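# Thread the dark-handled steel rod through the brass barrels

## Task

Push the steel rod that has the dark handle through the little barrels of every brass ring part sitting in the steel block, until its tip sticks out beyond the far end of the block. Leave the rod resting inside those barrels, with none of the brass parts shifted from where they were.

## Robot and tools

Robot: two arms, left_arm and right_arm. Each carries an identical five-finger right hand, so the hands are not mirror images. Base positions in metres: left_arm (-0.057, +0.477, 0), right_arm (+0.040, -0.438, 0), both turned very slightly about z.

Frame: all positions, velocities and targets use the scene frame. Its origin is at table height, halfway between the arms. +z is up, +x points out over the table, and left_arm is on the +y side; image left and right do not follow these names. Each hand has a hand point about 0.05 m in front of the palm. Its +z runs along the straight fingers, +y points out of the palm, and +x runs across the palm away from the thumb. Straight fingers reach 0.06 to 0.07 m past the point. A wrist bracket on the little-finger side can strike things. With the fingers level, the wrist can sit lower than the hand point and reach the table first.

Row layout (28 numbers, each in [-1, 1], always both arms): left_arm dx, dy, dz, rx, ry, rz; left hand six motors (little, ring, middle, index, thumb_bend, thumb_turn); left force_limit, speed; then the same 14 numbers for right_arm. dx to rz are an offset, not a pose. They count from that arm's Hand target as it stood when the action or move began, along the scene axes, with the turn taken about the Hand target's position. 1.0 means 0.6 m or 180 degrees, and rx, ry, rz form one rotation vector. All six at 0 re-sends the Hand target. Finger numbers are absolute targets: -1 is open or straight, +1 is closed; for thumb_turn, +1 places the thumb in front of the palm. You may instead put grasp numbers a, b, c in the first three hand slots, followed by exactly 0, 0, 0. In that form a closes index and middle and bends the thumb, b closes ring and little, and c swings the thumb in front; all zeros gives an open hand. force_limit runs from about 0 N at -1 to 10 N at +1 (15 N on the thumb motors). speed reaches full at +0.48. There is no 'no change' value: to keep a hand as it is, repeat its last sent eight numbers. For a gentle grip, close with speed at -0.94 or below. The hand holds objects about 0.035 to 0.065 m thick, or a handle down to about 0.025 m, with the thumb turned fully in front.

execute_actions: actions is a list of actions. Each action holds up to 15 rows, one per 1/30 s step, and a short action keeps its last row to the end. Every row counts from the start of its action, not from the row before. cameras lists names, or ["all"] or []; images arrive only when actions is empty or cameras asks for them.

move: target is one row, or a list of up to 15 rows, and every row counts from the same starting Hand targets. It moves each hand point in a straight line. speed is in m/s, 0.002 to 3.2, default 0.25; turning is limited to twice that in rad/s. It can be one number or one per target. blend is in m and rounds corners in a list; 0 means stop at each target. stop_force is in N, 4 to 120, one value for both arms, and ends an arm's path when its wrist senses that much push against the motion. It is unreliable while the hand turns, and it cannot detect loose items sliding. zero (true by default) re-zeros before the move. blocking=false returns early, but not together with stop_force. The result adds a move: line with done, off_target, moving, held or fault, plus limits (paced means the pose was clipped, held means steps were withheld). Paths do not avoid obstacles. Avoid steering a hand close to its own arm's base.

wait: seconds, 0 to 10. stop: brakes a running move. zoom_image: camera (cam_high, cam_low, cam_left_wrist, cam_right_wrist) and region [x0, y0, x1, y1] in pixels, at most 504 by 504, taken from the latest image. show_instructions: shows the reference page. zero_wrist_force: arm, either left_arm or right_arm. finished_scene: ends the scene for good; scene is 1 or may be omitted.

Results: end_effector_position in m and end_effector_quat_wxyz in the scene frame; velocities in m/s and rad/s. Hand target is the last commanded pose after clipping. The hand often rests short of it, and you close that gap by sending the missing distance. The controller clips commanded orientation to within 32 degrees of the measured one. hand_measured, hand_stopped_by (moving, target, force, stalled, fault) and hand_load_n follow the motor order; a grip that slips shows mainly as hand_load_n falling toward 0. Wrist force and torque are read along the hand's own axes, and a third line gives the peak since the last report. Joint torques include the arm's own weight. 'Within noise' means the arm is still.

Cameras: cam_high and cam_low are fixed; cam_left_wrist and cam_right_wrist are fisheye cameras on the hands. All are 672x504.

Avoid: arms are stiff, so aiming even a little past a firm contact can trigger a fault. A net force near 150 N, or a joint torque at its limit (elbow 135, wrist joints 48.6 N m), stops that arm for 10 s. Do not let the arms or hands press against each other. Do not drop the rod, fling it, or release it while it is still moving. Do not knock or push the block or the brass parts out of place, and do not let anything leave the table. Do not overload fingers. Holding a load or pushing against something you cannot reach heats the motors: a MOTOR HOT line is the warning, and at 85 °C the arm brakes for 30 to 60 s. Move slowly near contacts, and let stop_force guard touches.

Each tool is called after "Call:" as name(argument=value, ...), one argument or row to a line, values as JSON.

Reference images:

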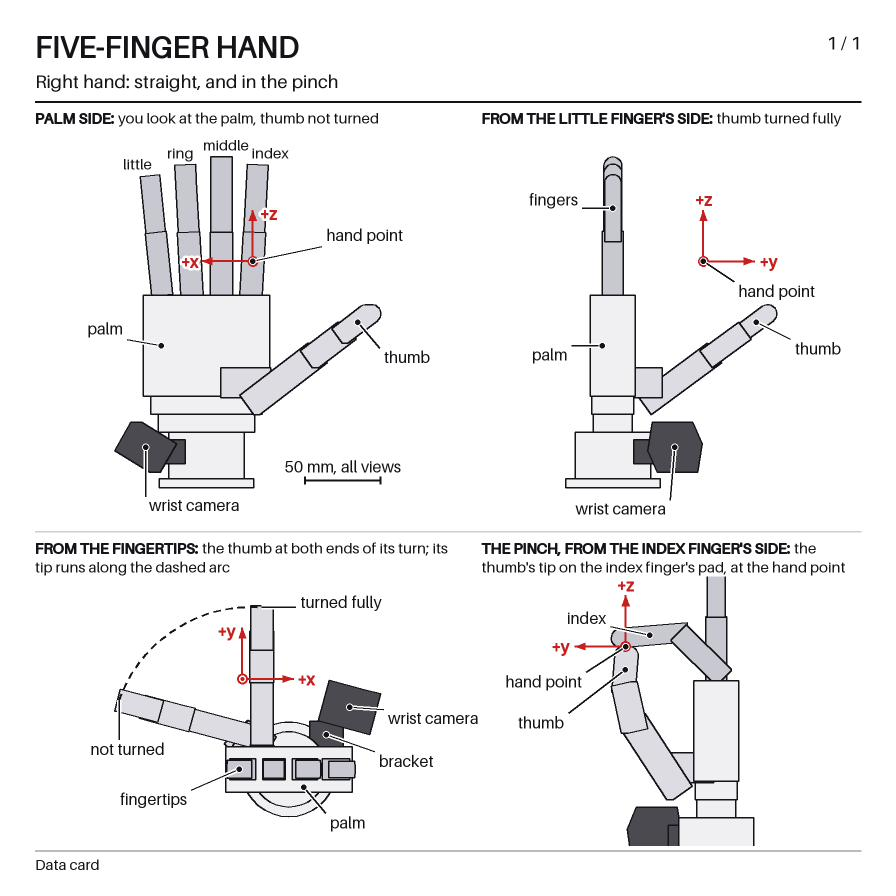

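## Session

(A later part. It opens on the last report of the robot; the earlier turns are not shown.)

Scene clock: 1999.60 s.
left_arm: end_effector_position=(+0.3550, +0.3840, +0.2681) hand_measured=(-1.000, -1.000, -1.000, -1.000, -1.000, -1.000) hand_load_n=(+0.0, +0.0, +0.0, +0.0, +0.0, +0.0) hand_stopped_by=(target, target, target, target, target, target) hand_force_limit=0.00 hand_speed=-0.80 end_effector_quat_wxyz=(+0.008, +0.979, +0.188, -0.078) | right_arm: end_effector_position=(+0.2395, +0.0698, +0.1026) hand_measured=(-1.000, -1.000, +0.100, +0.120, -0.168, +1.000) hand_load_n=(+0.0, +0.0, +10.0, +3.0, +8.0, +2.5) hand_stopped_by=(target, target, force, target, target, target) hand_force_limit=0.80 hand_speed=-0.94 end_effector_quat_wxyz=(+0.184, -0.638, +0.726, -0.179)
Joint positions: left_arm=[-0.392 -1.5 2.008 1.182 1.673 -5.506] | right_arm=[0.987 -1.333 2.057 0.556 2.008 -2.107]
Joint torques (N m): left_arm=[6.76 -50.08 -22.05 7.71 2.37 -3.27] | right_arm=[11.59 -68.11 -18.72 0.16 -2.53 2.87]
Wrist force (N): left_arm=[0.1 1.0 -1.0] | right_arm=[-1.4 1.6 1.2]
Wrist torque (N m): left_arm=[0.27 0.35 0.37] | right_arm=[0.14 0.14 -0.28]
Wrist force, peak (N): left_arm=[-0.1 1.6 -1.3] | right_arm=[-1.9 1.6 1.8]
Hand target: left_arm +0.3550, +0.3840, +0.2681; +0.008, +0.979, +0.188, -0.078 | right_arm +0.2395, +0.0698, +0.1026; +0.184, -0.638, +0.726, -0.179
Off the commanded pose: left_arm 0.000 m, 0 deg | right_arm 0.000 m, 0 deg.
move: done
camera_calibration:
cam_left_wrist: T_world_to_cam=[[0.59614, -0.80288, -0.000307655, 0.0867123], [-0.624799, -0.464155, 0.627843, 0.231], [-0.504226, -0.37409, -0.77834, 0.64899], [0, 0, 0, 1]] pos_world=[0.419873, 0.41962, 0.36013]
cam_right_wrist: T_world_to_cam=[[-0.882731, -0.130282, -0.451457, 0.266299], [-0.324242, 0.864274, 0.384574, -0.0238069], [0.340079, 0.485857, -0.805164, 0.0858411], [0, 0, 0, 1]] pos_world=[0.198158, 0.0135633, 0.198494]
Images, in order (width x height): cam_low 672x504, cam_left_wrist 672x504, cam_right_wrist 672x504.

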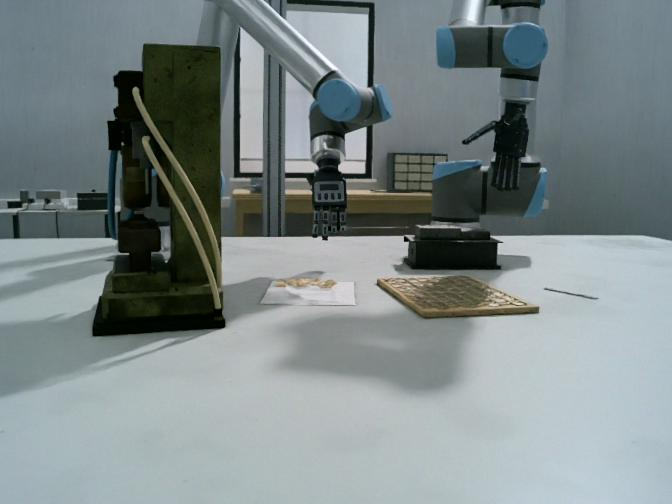

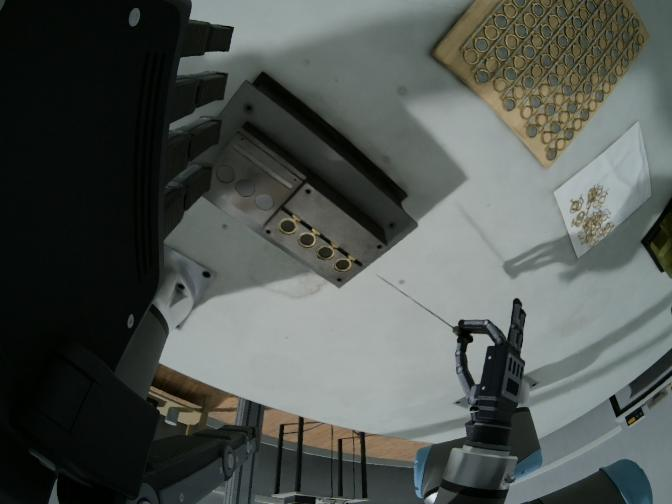

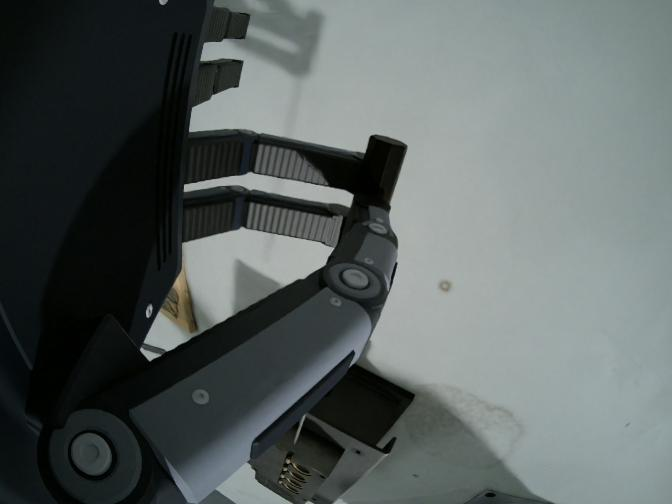

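Call:
move(
  target=[0,0,0,0,0,0, -1, -1, -1, -1, -1, -1, 0, -0.8, -0.0037,0.02,0.0062,-0.00497,0,-0.00427,-1,-1,0.4,0.12,-0.18,1,0.8,-0.94],
  speed=0.03,
  cameras=["cam_low", "cam_left_wrist", "cam_right_wrist"],
)

Call:
zoom_image(
  camera="cam_right_wrist",
  region=[270, 404, 320, 484],
)

Call:
zoom_image(
  camera="cam_left_wrist",
  region=[340, 240, 400, 290],
)

Call:
zoom_image(
  camera="cam_left_wrist",
  region=[395, 280, 465, 340],
)

Call:
zoom_image(
  camera="cam_low",
  region=[340, 205, 440, 255],
)

Scene clock: 2087.90 s.
left_arm: end_effector_position=(+0.3550, +0.3840, +0.2681) hand_measured=(-1.000, -1.000, -1.000, -1.000, -1.000, -1.000) hand_load_n=(+0.0, +0.0, +0.0, +0.0, +0.0, +0.0) hand_stopped_by=(target, target, target, target, target, target) hand_force_limit=0.00 hand_speed=-0.80 end_effector_quat_wxyz=(+0.008, +0.979, +0.188, -0.078) | right_arm: end_effector_position=(+0.2373, +0.0818, +0.1063) hand_measured=(-1.000, -1.000, +0.100, +0.120, -0.168, +1.000) hand_load_n=(+0.0, +0.0, +10.0, +2.5, +8.0, +2.0) hand_stopped_by=(target, target, force, target, target, target) hand_force_limit=0.80 hand_speed=-0.94 end_effector_quat_wxyz=(+0.178, -0.634, +0.729, -0.186)
Joint positions: left_arm=[-0.392 -1.5 2.008 1.182 1.673 -5.506] | right_arm=[1.012 -1.309 2.023 0.596 2.027 -2.069]
Joint torques (N m): left_arm=[5.35 -53.35 -23.03 7.44 2.56 -3.61] | right_arm=[10.11 -39.78 -32.35 5.06 2.89 1.44]
Wrist force (N): left_arm=[0.2 1.2 -1.2] | right_arm=[-1.9 1.4 1.5]
Wrist torque (N m): left_arm=[0.34 0.34 0.38] | right_arm=[0.10 0.22 -0.27]
Wrist force, peak (N): left_arm=[-0.1 1.6 -1.3] | right_arm=[-2.0 1.6 1.4]
Hand target: left_arm +0.3550, +0.3840, +0.2681; +0.008, +0.979, +0.188, -0.078 | right_arm +0.2373, +0.0818, +0.1063; +0.178, -0.634, +0.729, -0.186
Off the commanded pose: left_arm 0.000 m, 0 deg | right_arm 0.000 m, 0 deg.
move: done
camera_calibration:
cam_left_wrist: T_world_to_cam=[[0.59614, -0.80288, -0.000307655, 0.0867123], [-0.624799, -0.464155, 0.627843, 0.231], [-0.504226, -0.37409, -0.77834, 0.64899], [0, 0, 0, 1]] pos_world=[0.419873, 0.41962, 0.36013]
cam_right_wrist: T_world_to_cam=[[-0.884445, -0.125311, -0.449504, 0.267387], [-0.312524, 0.874395, 0.371164, -0.0385279], [0.346533, 0.468755, -0.812517, 0.084379], [0, 0, 0, 1]] pos_world=[0.195208, 0.027642, 0.203051]
Images, in order (width x height): cam_low 672x504, cam_left_wrist 672x504, cam_right_wrist 672x504.

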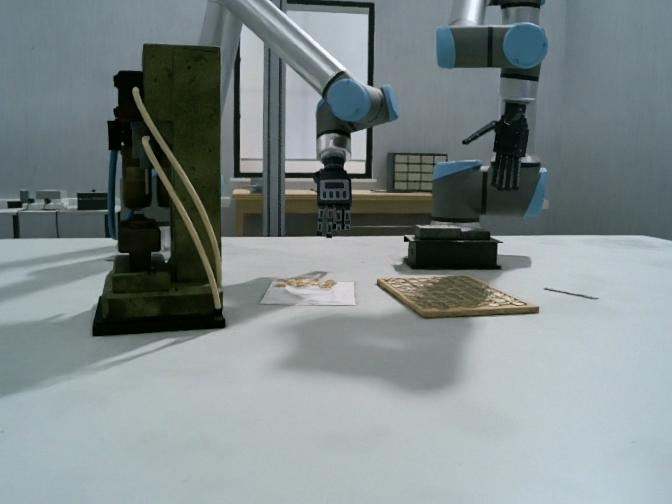

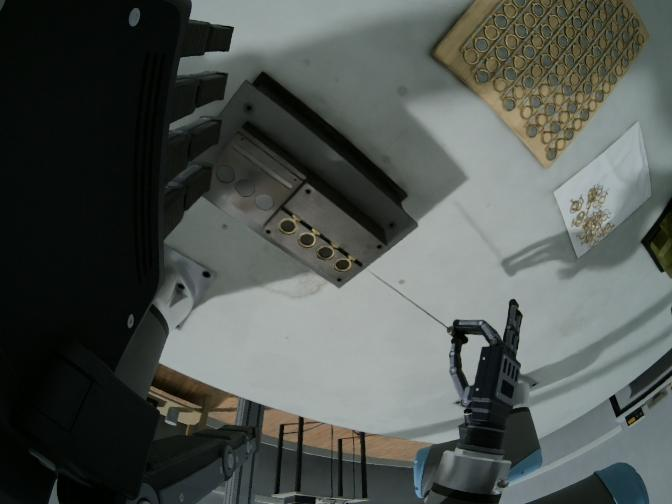

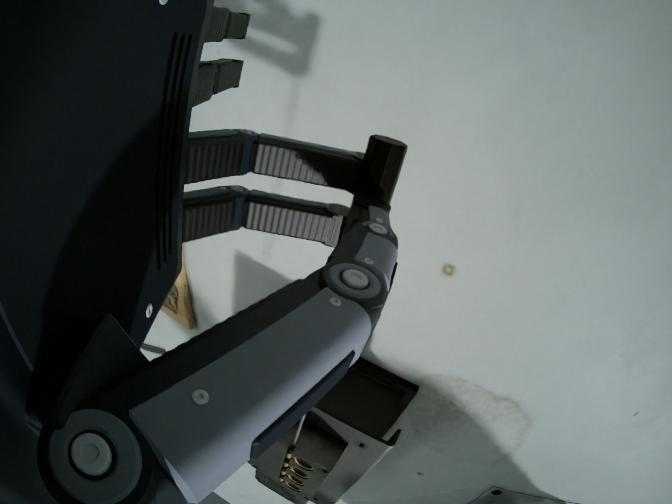

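Scaled by 6.300 from the camera's 672x504 image, which has a finer 960x720 frame.

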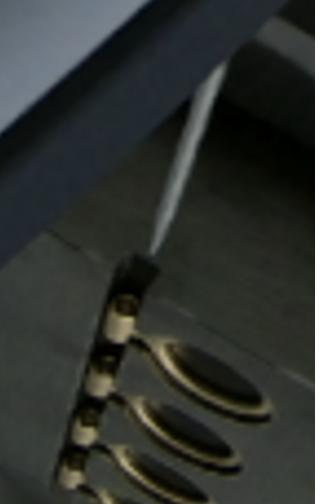

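Scaled by 8.400 from the camera's 672x504 image, which has a finer 960x720 frame.

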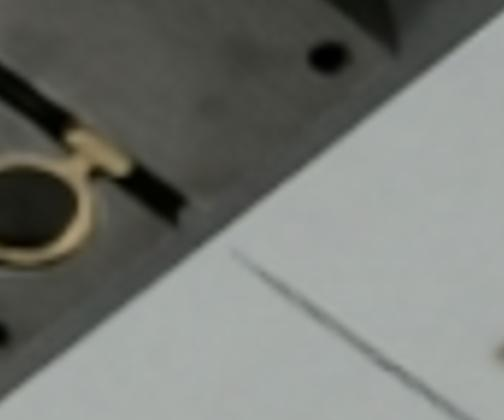

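Scaled by 7.200 from the camera's 672x504 image, which has a finer 960x720 frame.

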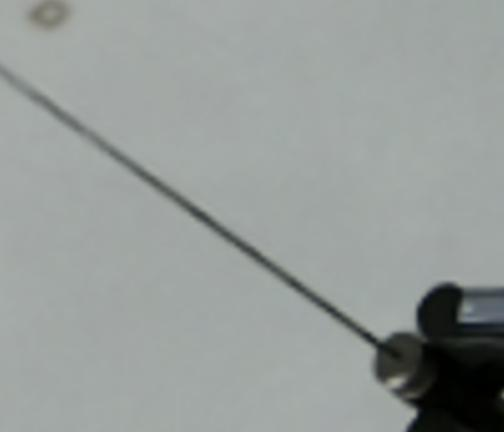

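Scaled by 5.040 from the camera's 672x504 image, which has a finer 960x720 frame.

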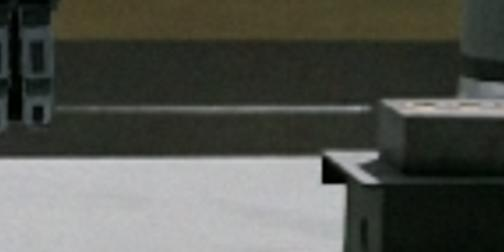

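Call:
move(
  target=[0,0,0,0,0,0, -1, -1, -1, -1, -1, -1, 0, -0.8, 0.0019,0.0067,0.0011,0,0,0,-1,-1,0.4,0.12,-0.18,1,0.8,-0.94],
  speed=0.02,
  cameras=["cam_left_wrist", "cam_right_wrist"],
)

Call:
zoom_image(
  camera="cam_right_wrist",
  region=[270, 404, 320, 484],
)

Call:
zoom_image(
  camera="cam_right_wrist",
  region=[275, 434, 311, 464],
)

Call:
zoom_image(
  camera="cam_left_wrist",
  region=[340, 240, 400, 290],
)

Call:
zoom_image(
  camera="cam_left_wrist",
  region=[395, 280, 465, 340],
)

Scene clock: 2126.73 s.
left_arm: end_effector_position=(+0.3550, +0.3840, +0.2681) hand_measured=(-1.000, -1.000, -1.000, -1.000, -1.000, -1.000) hand_load_n=(+0.0, +0.0, +0.0, +0.0, +0.0, +0.0) hand_stopped_by=(target, target, target, target, target, target) hand_force_limit=0.00 hand_speed=-0.80 end_effector_quat_wxyz=(+0.008, +0.979, +0.188, -0.078) | right_arm: end_effector_position=(+0.2384, +0.0858, +0.1070) hand_measured=(-1.000, -1.000, +0.100, +0.120, -0.168, +1.000) hand_load_n=(+0.0, +0.0, +10.5, +3.0, +8.0, +2.5) hand_stopped_by=(target, target, force, target, target, target) hand_force_limit=0.80 hand_speed=-0.94 end_effector_quat_wxyz=(+0.178, -0.634, +0.729, -0.186)
Joint positions: left_arm=[-0.392 -1.5 2.008 1.182 1.673 -5.506] | right_arm=[1.015 -1.303 2.014 0.6 2.027 -2.066]
Joint torques (N m): left_arm=[2.3 -49.93 -22.25 8.01 2.37 -3.03] | right_arm=[13.04 -42.84 -34.38 4.69 2.98 2.69]
Wrist force (N): left_arm=[-0.1 0.9 -1.2] | right_arm=[-1.8 1.8 1.4]
Wrist torque (N m): left_arm=[0.28 0.37 0.36] | right_arm=[0.17 0.23 -0.26]
Wrist force, peak (N): left_arm=[0.2 1.1 -1.7] | right_arm=[-2.3 1.5 1.5]
Hand target: left_arm +0.3550, +0.3840, +0.2681; +0.008, +0.979, +0.188, -0.078 | right_arm +0.2384, +0.0858, +0.1070; +0.178, -0.634, +0.729, -0.186
Off the commanded pose: left_arm 0.000 m, 0 deg | right_arm 0.000 m, 0 deg.
move: done
camera_calibration:
cam_left_wrist: T_world_to_cam=[[0.59614, -0.80288, -0.000307655, 0.0867123], [-0.624799, -0.464155, 0.627843, 0.231], [-0.504226, -0.37409, -0.77834, 0.64899], [0, 0, 0, 1]] pos_world=[0.419873, 0.41962, 0.36013]
cam_right_wrist: T_world_to_cam=[[-0.884469, -0.125326, -0.449452, 0.269171], [-0.31247, 0.874455, 0.371069, -0.0419355], [0.346521, 0.468639, -0.812589, 0.0827124], [0, 0, 0, 1]] pos_world=[0.196308, 0.0316426, 0.203752]
Images, in order (width x height): cam_left_wrist 672x504, cam_right_wrist 672x504.

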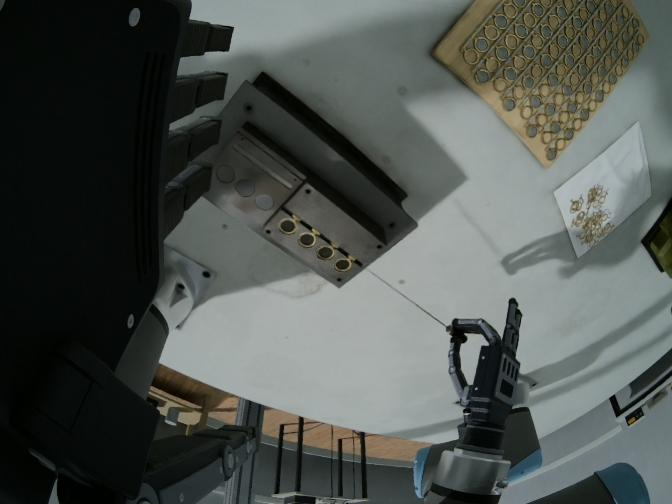

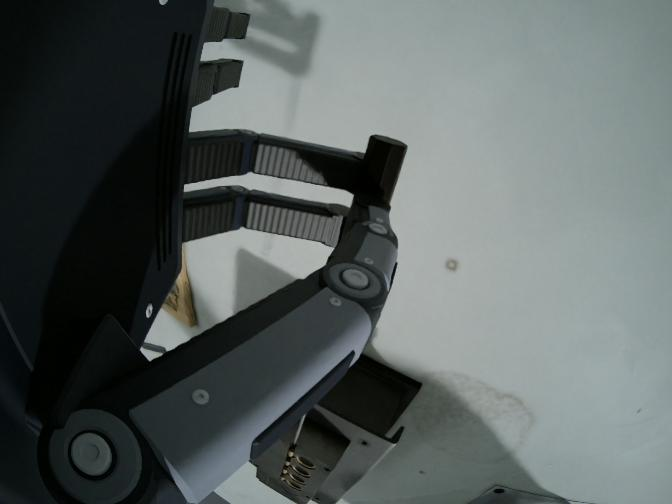

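Scaled by 6.300 from the camera's 672x504 image, which has a finer 960x720 frame.

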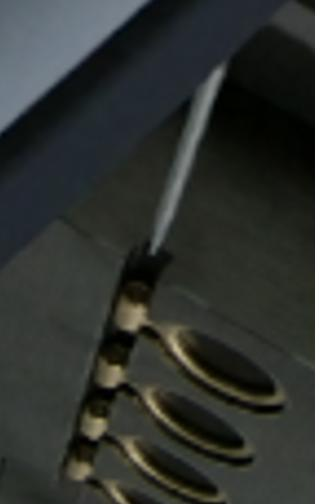

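Scaled by 14.000 from the camera's 672x504 image, which has a finer 960x720 frame.

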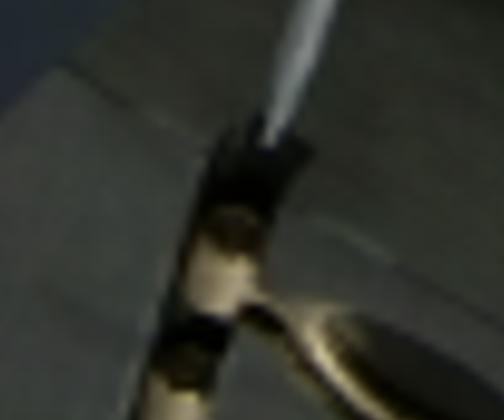

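Scaled by 8.400 from the camera's 672x504 image, which has a finer 960x720 frame.

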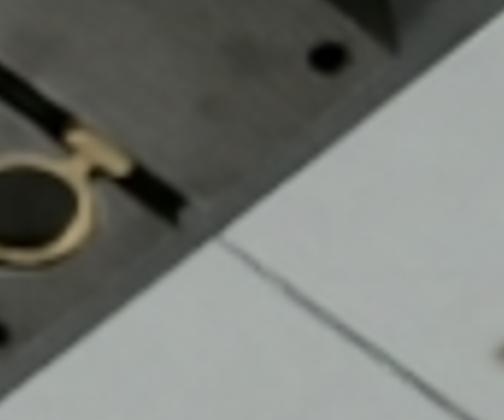

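Scaled by 7.200 from the camera's 672x504 image, which has a finer 960x720 frame.

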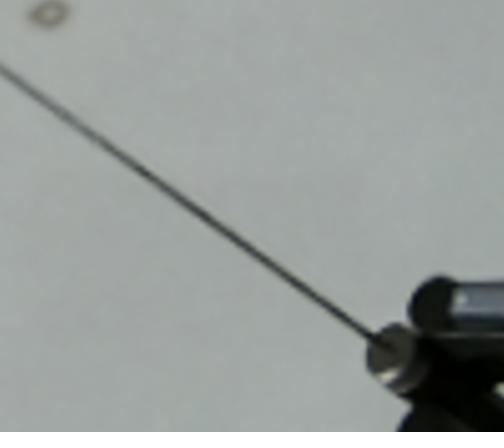

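Call:
move(
  target=[0,0,0,0,0,0, -1, -1, -1, -1, -1, -1, 0, -0.8, 0.0015,0.0166,0,0,0,0,-1,-1,0.4,0.12,-0.18,1,0.8,-0.94],
  speed=0.02,
  stop_force=4,
  cameras=["cam_left_wrist", "cam_right_wrist", "cam_low"],
)

Call:
zoom_image(
  camera="cam_right_wrist",
  region=[275, 434, 311, 464],
)

Call:
zoom_image(
  camera="cam_left_wrist",
  region=[340, 240, 400, 290],
)

Call:
zoom_image(
  camera="cam_left_wrist",
  region=[395, 280, 465, 340],
)

Call:
zoom_image(
  camera="cam_low",
  region=[360, 205, 460, 255],
)

Scene clock: 2173.67 s.
left_arm: end_effector_position=(+0.3550, +0.3840, +0.2681) hand_measured=(-1.000, -1.000, -1.000, -1.000, -1.000, -1.000) hand_load_n=(+0.0, +0.0, +0.0, +0.0, +0.0, +0.0) hand_stopped_by=(target, target, target, target, target, target) hand_force_limit=0.00 hand_speed=-0.80 end_effector_quat_wxyz=(+0.008, +0.979, +0.188, -0.078) | right_arm: end_effector_position=(+0.2393, +0.0958, +0.1070) hand_measured=(-1.000, -1.000, +0.100, +0.120, -0.168, +1.000) hand_load_n=(+0.0, +0.0, +10.5, +3.0, +8.0, +2.5) hand_stopped_by=(target, target, force, target, target, target) hand_force_limit=0.80 hand_speed=-0.94 end_effector_quat_wxyz=(+0.178, -0.634, +0.729, -0.186)
Joint positions: left_arm=[-0.392 -1.5 2.008 1.182 1.673 -5.506] | right_arm=[1.025 -1.288 1.994 0.609 2.03 -2.056]
Joint torques (N m): left_arm=[0.62 -49.54 -23.58 7.47 1.57 -3.44] | right_arm=[11.46 -44.28 -33.57 4.85 3.21 2.25]
Wrist force (N): left_arm=[-0.1 1.0 -0.9] | right_arm=[-1.8 1.9 1.2]
Wrist torque (N m): left_arm=[0.27 0.36 0.37] | right_arm=[0.18 0.24 -0.25]
Wrist force, peak (N): left_arm=[0.3 1.1 -1.8] | right_arm=[-2.2 1.5 1.8]
Hand target: left_arm +0.3550, +0.3840, +0.2681; +0.008, +0.979, +0.188, -0.078 | right_arm +0.2393, +0.0958, +0.1070; +0.178, -0.634, +0.729, -0.186
Off the commanded pose: left_arm 0.000 m, 0 deg | right_arm 0.000 m, 0 deg.
move: done
camera_calibration:
cam_left_wrist: T_world_to_cam=[[0.59614, -0.80288, -0.000307655, 0.0867123], [-0.624799, -0.464155, 0.627843, 0.231], [-0.504226, -0.37409, -0.77834, 0.64899], [0, 0, 0, 1]] pos_world=[0.419873, 0.41962, 0.36013]
cam_right_wrist: T_world_to_cam=[[-0.884469, -0.125326, -0.449452, 0.27122], [-0.31247, 0.874455, 0.371069, -0.0503988], [0.346521, 0.468639, -0.812589, 0.0777141], [0, 0, 0, 1]] pos_world=[0.197208, 0.0416426, 0.203752]
Images, in order (width x height): cam_low 672x504, cam_left_wrist 672x504, cam_right_wrist 672x504.

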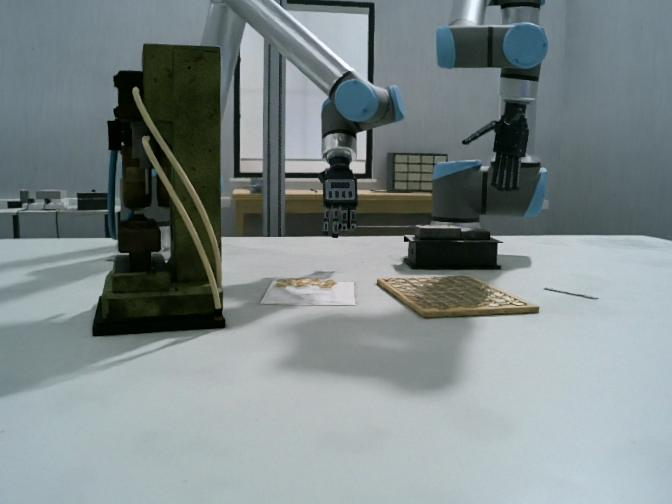

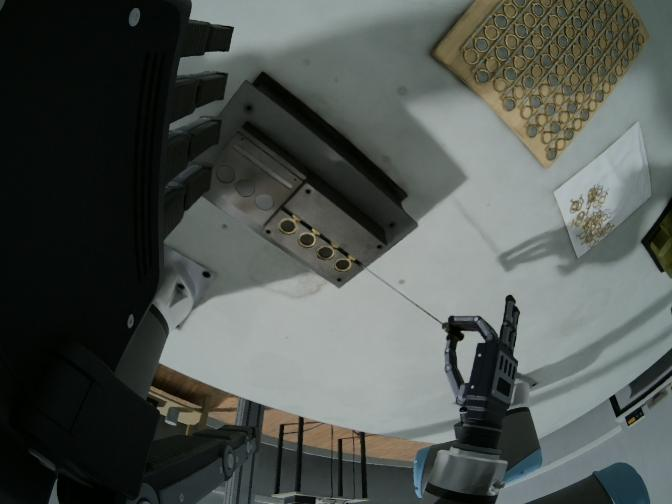

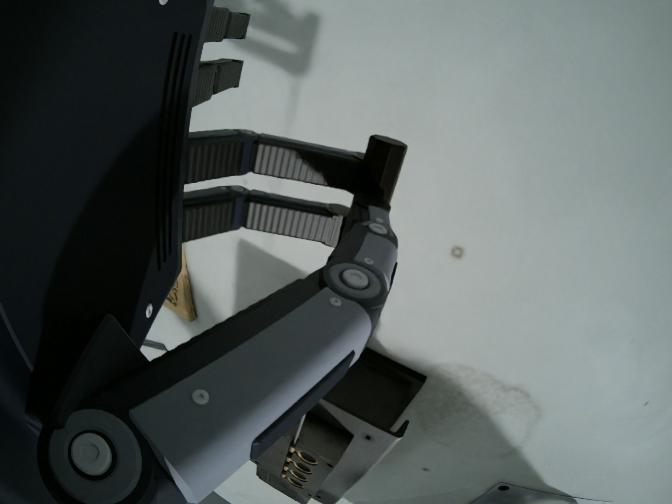

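Scaled by 14.000 from the camera's 672x504 image, which has a finer 960x720 frame.

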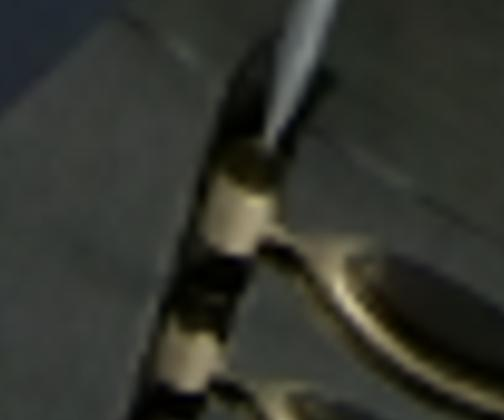

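Scaled by 8.400 from the camera's 672x504 image, which has a finer 960x720 frame.

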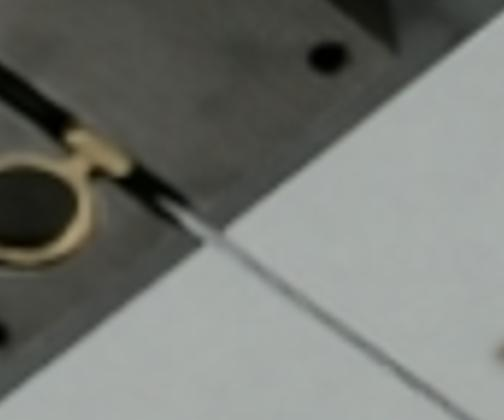

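Scaled by 7.200 from the camera's 672x504 image, which has a finer 960x720 frame.

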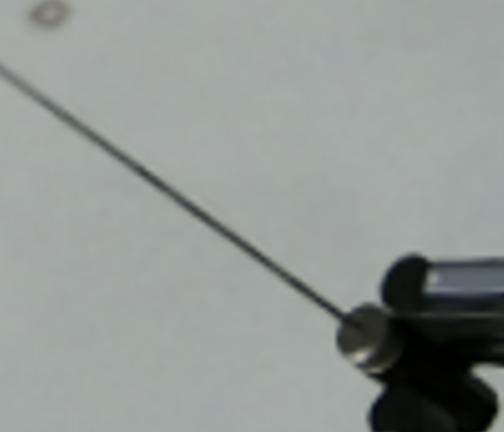

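Scaled by 5.040 from the camera's 672x504 image, which has a finer 960x720 frame.

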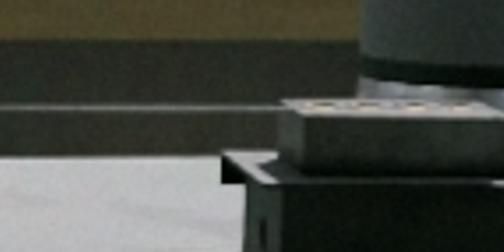

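Call:
move(
  target=[0,0,0,0,0,0, -1, -1, -1, -1, -1, -1, 0, -0.8, 0.0012,0.005,0,0,0,0,-1,-1,0.4,0.12,-0.18,1,0.8,-0.94],
  speed=0.02,
  cameras=["cam_left_wrist", "cam_right_wrist"],
)

Call:
zoom_image(
  camera="cam_right_wrist",
  region=[275, 434, 311, 464],
)

Call:
zoom_image(
  camera="cam_left_wrist",
  region=[340, 245, 380, 280],
)

Scene clock: 2196.83 s.
left_arm: end_effector_position=(+0.3550, +0.3840, +0.2681) hand_measured=(-1.000, -1.000, -1.000, -1.000, -1.000, -1.000) hand_load_n=(+0.0, +0.0, +0.0, +0.0, +0.0, +0.0) hand_stopped_by=(target, target, target, target, target, target) hand_force_limit=0.00 hand_speed=-0.80 end_effector_quat_wxyz=(+0.008, +0.979, +0.188, -0.078) | right_arm: end_effector_position=(+0.2400, +0.0987, +0.1070) hand_measured=(-1.000, -1.000, +0.100, +0.120, -0.168, +1.000) hand_load_n=(+0.5, +0.0, +10.5, +3.0, +8.0, +2.5) hand_stopped_by=(target, target, force, target, target, target) hand_force_limit=0.80 hand_speed=-0.94 end_effector_quat_wxyz=(+0.178, -0.634, +0.729, -0.186)
Joint positions: left_arm=[-0.392 -1.5 2.008 1.182 1.673 -5.506] | right_arm=[1.027 -1.283 1.988 0.612 2.03 -2.053]
Joint torques (N m): left_arm=[0.89 -50.5 -23.56 7.94 1.24 -3.2] | right_arm=[13.86 -46.17 -33.92 5.15 3.55 2.37]
Wrist force (N): left_arm=[-0.3 1.4 -1.2] | right_arm=[-1.9 1.5 1.7]
Wrist torque (N m): left_arm=[0.37 0.40 0.36] | right_arm=[0.09 0.24 -0.26]
Wrist force, peak (N): left_arm=[0.1 1.4 -1.5] | right_arm=[-1.6 2.0 1.8]
Hand target: left_arm +0.3550, +0.3840, +0.2681; +0.008, +0.979, +0.188, -0.078 | right_arm +0.2401, +0.0988, +0.1070; +0.178, -0.634, +0.729, -0.186
Off the commanded pose: left_arm 0.000 m, 0 deg | right_arm 0.000 m, 0 deg.
move: done
camera_calibration:
cam_left_wrist: T_world_to_cam=[[0.59614, -0.80288, -0.000307655, 0.0867123], [-0.624799, -0.464155, 0.627843, 0.231], [-0.504226, -0.37409, -0.77834, 0.64899], [0, 0, 0, 1]] pos_world=[0.419873, 0.41962, 0.36013]
cam_right_wrist: T_world_to_cam=[[-0.884469, -0.125326, -0.449452, 0.272203], [-0.31247, 0.874455, 0.371069, -0.052716], [0.346521, 0.468639, -0.812589, 0.0761125], [0, 0, 0, 1]] pos_world=[0.197908, 0.0445426, 0.203752]
Images, in order (width x height): cam_left_wrist 672x504, cam_right_wrist 672x504.

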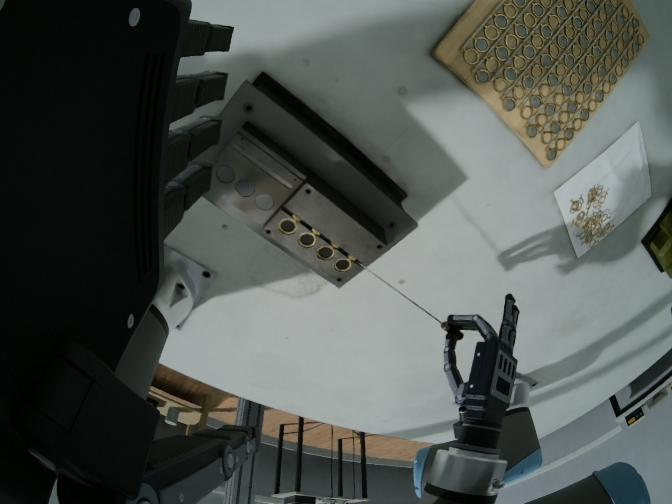

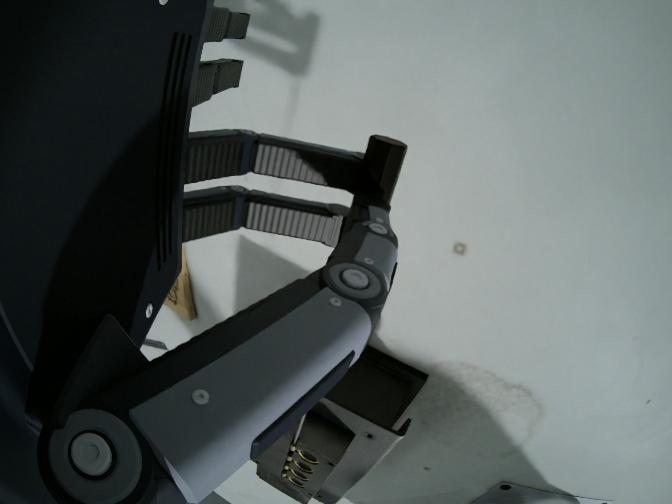

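Scaled by 14.000 from the camera's 672x504 image, which has a finer 960x720 frame.

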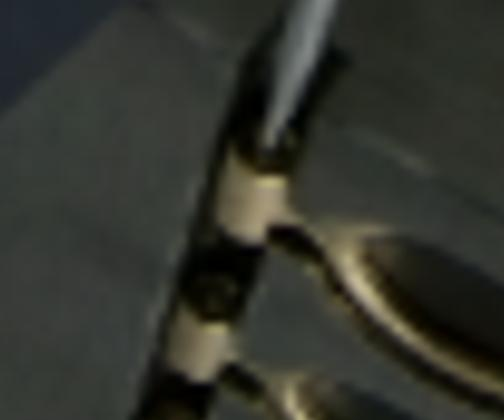

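Scaled by 12.600 from the camera's 672x504 image, which has a finer 960x720 frame.

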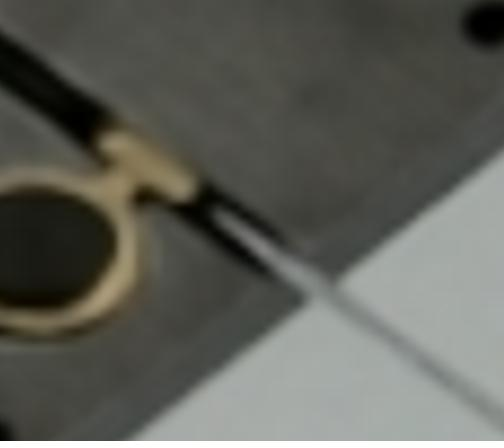

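Call:
move(
  target=[0,0,0,0,0,0, -1, -1, -1, -1, -1, -1, 0, -0.8, 0.0009,0.01,0,0,0,0,-1,-1,0.4,0.12,-0.18,1,0.8,-0.94],
  speed=0.015,
  stop_force=4,
  cameras=["cam_left_wrist", "cam_right_wrist"],
)

Call:
zoom_image(
  camera="cam_right_wrist",
  region=[275, 434, 311, 464],
)

Call:
zoom_image(
  camera="cam_left_wrist",
  region=[325, 230, 385, 280],
)

Scene clock: 2212.17 s.
left_arm: end_effector_position=(+0.3550, +0.3840, +0.2681) hand_measured=(-1.000, -1.000, -1.000, -1.000, -1.000, -1.000) hand_load_n=(+0.0, +0.0, +0.0, +0.0, +0.0, +0.0) hand_stopped_by=(target, target, target, target, target, target) hand_force_limit=0.00 hand_speed=-0.80 end_effector_quat_wxyz=(+0.008, +0.979, +0.188, -0.078) | right_arm: end_effector_position=(+0.2406, +0.1048, +0.1070) hand_measured=(-1.000, -1.000, +0.100, +0.120, -0.168, +1.000) hand_load_n=(+0.0, +0.0, +10.5, +2.5, +8.0, +2.5) hand_stopped_by=(target, target, force, target, target, target) hand_force_limit=0.80 hand_speed=-0.94 end_effector_quat_wxyz=(+0.178, -0.634, +0.729, -0.186)
Joint positions: left_arm=[-0.392 -1.5 2.008 1.182 1.673 -5.506] | right_arm=[1.032 -1.274 1.976 0.617 2.032 -2.048]
Joint torques (N m): left_arm=[-0.28 -49.26 -23.05 7.63 1.25 -3.31] | right_arm=[14.71 -45.85 -32.94 5.03 3.19 2.48]
Wrist force (N): left_arm=[0.0 1.3 -0.6] | right_arm=[-1.6 1.6 1.3]
Wrist torque (N m): left_arm=[0.31 0.34 0.38] | right_arm=[0.16 0.23 -0.23]
Wrist force, peak (N): left_arm=[0.1 1.4 -1.6] | right_arm=[-1.9 2.0 1.9]
Hand target: left_arm +0.3550, +0.3840, +0.2681; +0.008, +0.979, +0.188, -0.078 | right_arm +0.2406, +0.1048, +0.1070; +0.178, -0.634, +0.729, -0.186
Off the commanded pose: left_arm 0.000 m, 0 deg | right_arm 0.000 m, 0 deg.
move: done
camera_calibration:
cam_left_wrist: T_world_to_cam=[[0.59614, -0.80288, -0.000307655, 0.0867123], [-0.624799, -0.464155, 0.627843, 0.231], [-0.504226, -0.37409, -0.77834, 0.64899], [0, 0, 0, 1]] pos_world=[0.419873, 0.41962, 0.36013]
cam_right_wrist: T_world_to_cam=[[-0.884469, -0.125326, -0.449452, 0.273498], [-0.31247, 0.874455, 0.371069, -0.0578627], [0.346521, 0.468639, -0.812589, 0.0730459], [0, 0, 0, 1]] pos_world=[0.198508, 0.0506426, 0.203752]
Images, in order (width x height): cam_left_wrist 672x504, cam_right_wrist 672x504.

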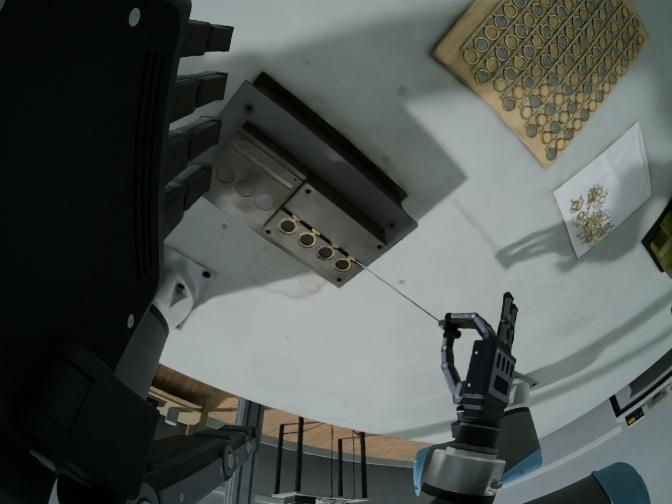

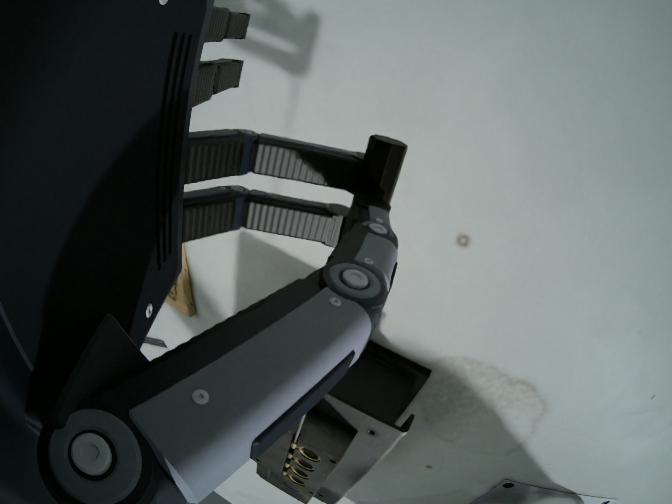

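Scaled by 14.000 from the camera's 672x504 image, which has a finer 960x720 frame.

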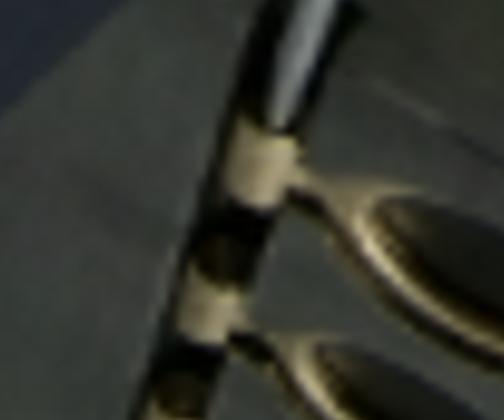

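Scaled by 8.400 from the camera's 672x504 image, which has a finer 960x720 frame.

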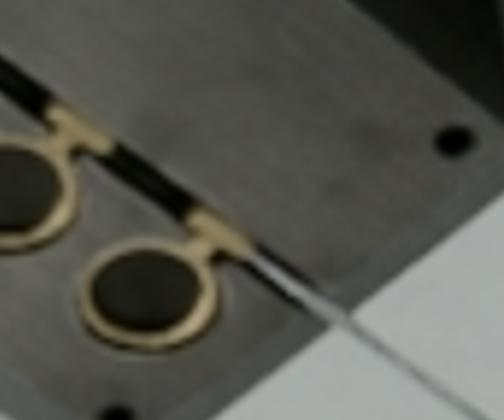

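Call:
zoom_image(
  camera="cam_right_wrist",
  region=[270, 404, 320, 484],
)

Call:
zoom_image(
  camera="cam_left_wrist",
  region=[395, 280, 465, 340],
)

Call:
zoom_image(
  camera="cam_left_wrist",
  region=[285, 205, 345, 255],
)

Scaled by 6.300 from the camera's 672x504 image, which has a finer 960x720 frame.

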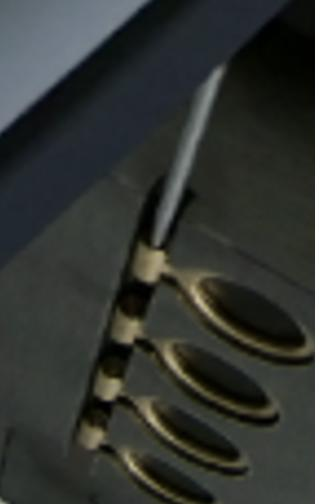

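Scaled by 7.200 from the camera's 672x504 image, which has a finer 960x720 frame.

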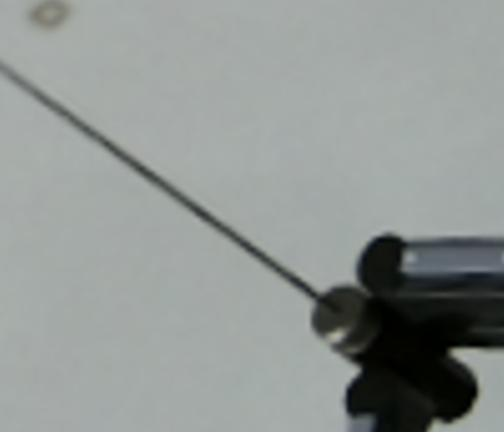

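Scaled by 8.400 from the camera's 672x504 image, which has a finer 960x720 frame.

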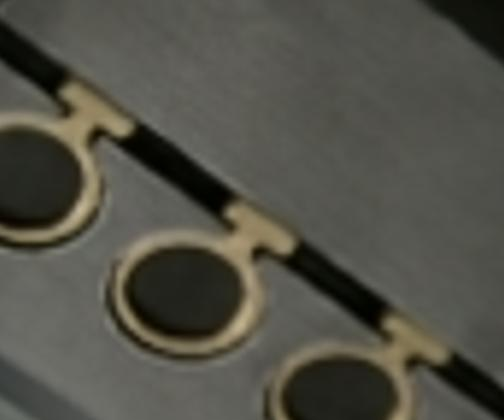

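Call:
zoom_image(
  camera="cam_left_wrist",
  region=[345, 250, 405, 300],
)

Call:
zoom_image(
  camera="cam_left_wrist",
  region=[390, 280, 450, 330],
)

Scaled by 8.400 from the camera's 672x504 image, which has a finer 960x720 frame.

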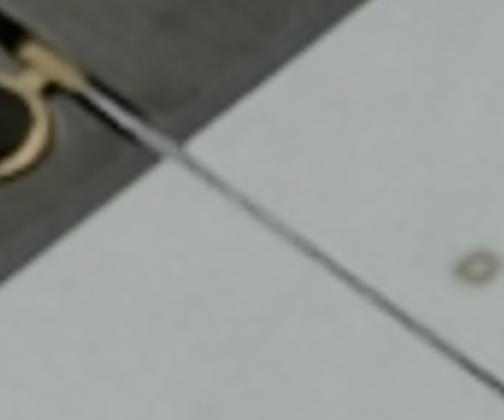

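Scaled by 8.400 from the camera's 672x504 image, which has a finer 960x720 frame.

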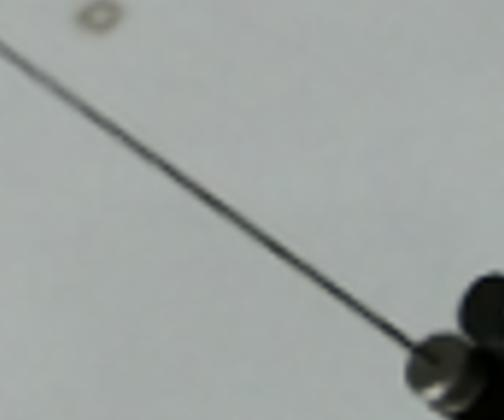

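Call:
zoom_image(
  camera="cam_right_wrist",
  region=[280, 410, 315, 445],
)

Call:
zoom_image(
  camera="cam_right_wrist",
  region=[275, 440, 310, 475],
)

Scaled by 14.400 from the camera's 672x504 image, which has a finer 960x720 frame.

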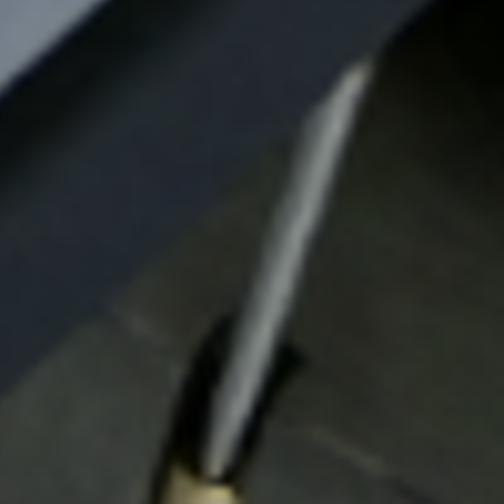

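Scaled by 14.400 from the camera's 672x504 image, which has a finer 960x720 frame.

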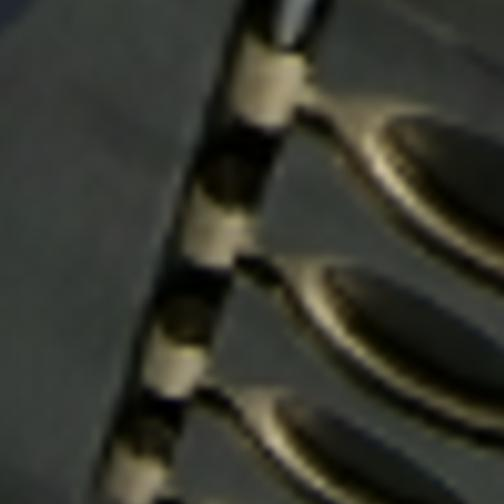

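Call:
move(
  target=[0,0,0,0,0,0, -1, -1, -1, -1, -1, -1, 0, -0.8, 0.003,0.0232,0.0008,0,0,0,-1,-1,0.4,0.12,-0.18,1,0.8,-0.94],
  speed=0.02,
  stop_force=4,
  cameras=["cam_left_wrist", "cam_right_wrist"],
)

Call:
zoom_image(
  camera="cam_right_wrist",
  region=[275, 420, 325, 490],
)

Call:
zoom_image(
  camera="cam_left_wrist",
  region=[305, 215, 375, 275],
)

Scene clock: 2332.93 s.
left_arm: end_effector_position=(+0.3550, +0.3840, +0.2681) hand_measured=(-1.000, -1.000, -1.000, -1.000, -1.000, -1.000) hand_load_n=(+0.0, +0.0, +0.0, +0.0, +0.0, +0.0) hand_stopped_by=(target, target, target, target, target, target) hand_force_limit=0.00 hand_speed=-0.80 end_effector_quat_wxyz=(+0.008, +0.979, +0.188, -0.078) | right_arm: end_effector_position=(+0.2424, +0.1187, +0.1075) hand_measured=(-1.000, -1.000, +0.100, +0.120, -0.168, +1.000) hand_load_n=(+0.0, +0.0, +10.5, +2.5, +7.5, +2.5) hand_stopped_by=(target, target, force, target, target, target) hand_force_limit=0.80 hand_speed=-0.94 end_effector_quat_wxyz=(+0.178, -0.634, +0.729, -0.186)
Joint positions: left_arm=[-0.392 -1.5 2.008 1.182 1.673 -5.506] | right_arm=[1.043 -1.254 1.947 0.631 2.035 -2.035]
Joint torques (N m): left_arm=[3.98 -50.23 -23.39 7.48 0.84 -3.07] | right_arm=[13.65 -47.08 -34.9 4.84 3.12 2.4]
Wrist force (N): left_arm=[0.3 1.5 -1.2] | right_arm=[-1.4 1.8 1.2]
Wrist torque (N m): left_arm=[0.37 0.32 0.40] | right_arm=[0.21 0.20 -0.21]
Wrist force, peak (N): left_arm=[-0.1 1.7 -1.2] | right_arm=[-1.6 2.2 1.5]
Hand target: left_arm +0.3550, +0.3840, +0.2681; +0.008, +0.979, +0.188, -0.078 | right_arm +0.2424, +0.1187, +0.1075; +0.178, -0.634, +0.729, -0.186
Off the commanded pose: left_arm 0.000 m, 0 deg | right_arm 0.000 m, 0 deg.
move: done
camera_calibration:
cam_left_wrist: T_world_to_cam=[[0.59614, -0.80288, -0.000307655, 0.0867123], [-0.624799, -0.464155, 0.627843, 0.231], [-0.504226, -0.37409, -0.77834, 0.64899], [0, 0, 0, 1]] pos_world=[0.419873, 0.41962, 0.36013]
cam_right_wrist: T_world_to_cam=[[-0.884469, -0.125326, -0.449452, 0.277057], [-0.31247, 0.874455, 0.371069, -0.0696407], [0.346521, 0.468639, -0.812589, 0.0663144], [0, 0, 0, 1]] pos_world=[0.200308, 0.0645426, 0.204252]
Images, in order (width x height): cam_left_wrist 672x504, cam_right_wrist 672x504.

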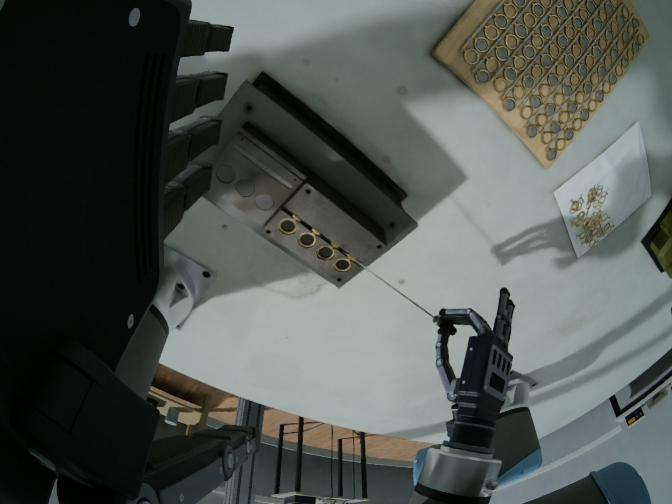

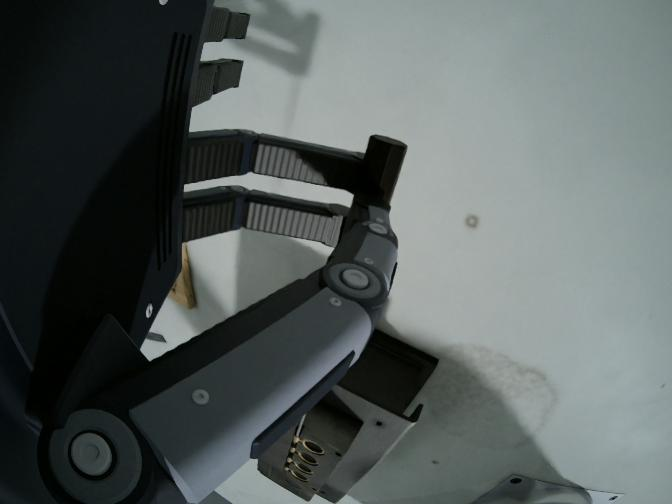

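Scaled by 7.200 from the camera's 672x504 image, which has a finer 960x720 frame.

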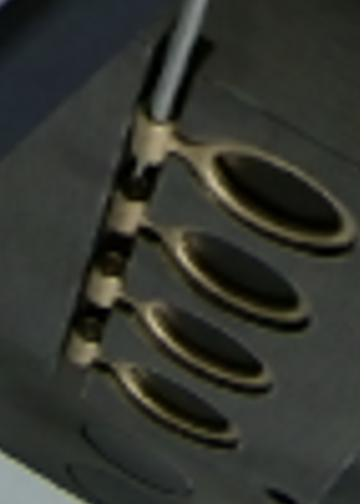

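Scaled by 7.200 from the camera's 672x504 image, which has a finer 960x720 frame.

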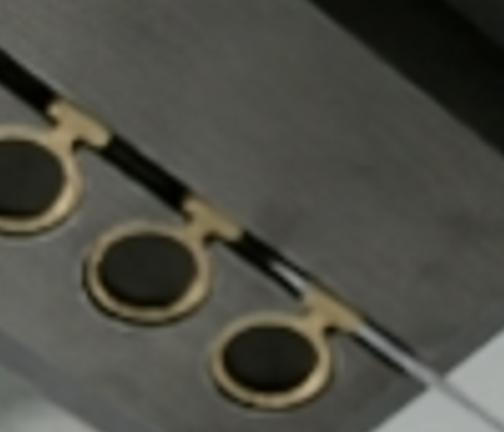

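Call:
zoom_image(
  camera="cam_right_wrist",
  region=[280, 430, 310, 460],
)

Call:
zoom_image(
  camera="cam_left_wrist",
  region=[325, 235, 365, 270],
)

Scaled by 16.800 from the camera's 672x504 image, which has a finer 960x720 frame.

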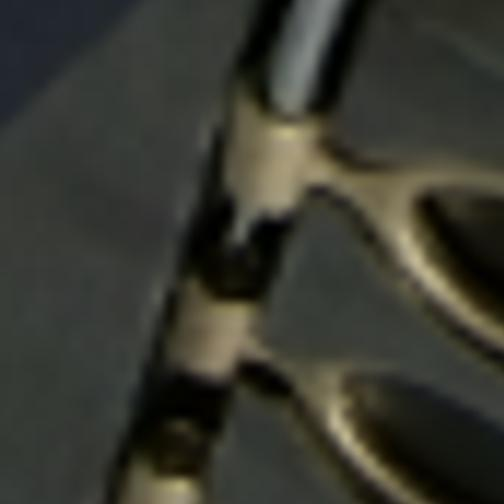

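Scaled by 12.600 from the camera's 672x504 image, which has a finer 960x720 frame.

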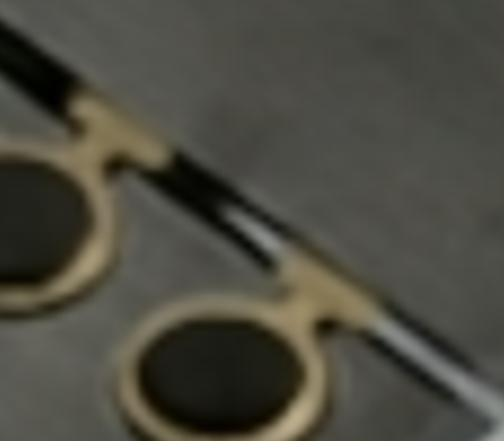

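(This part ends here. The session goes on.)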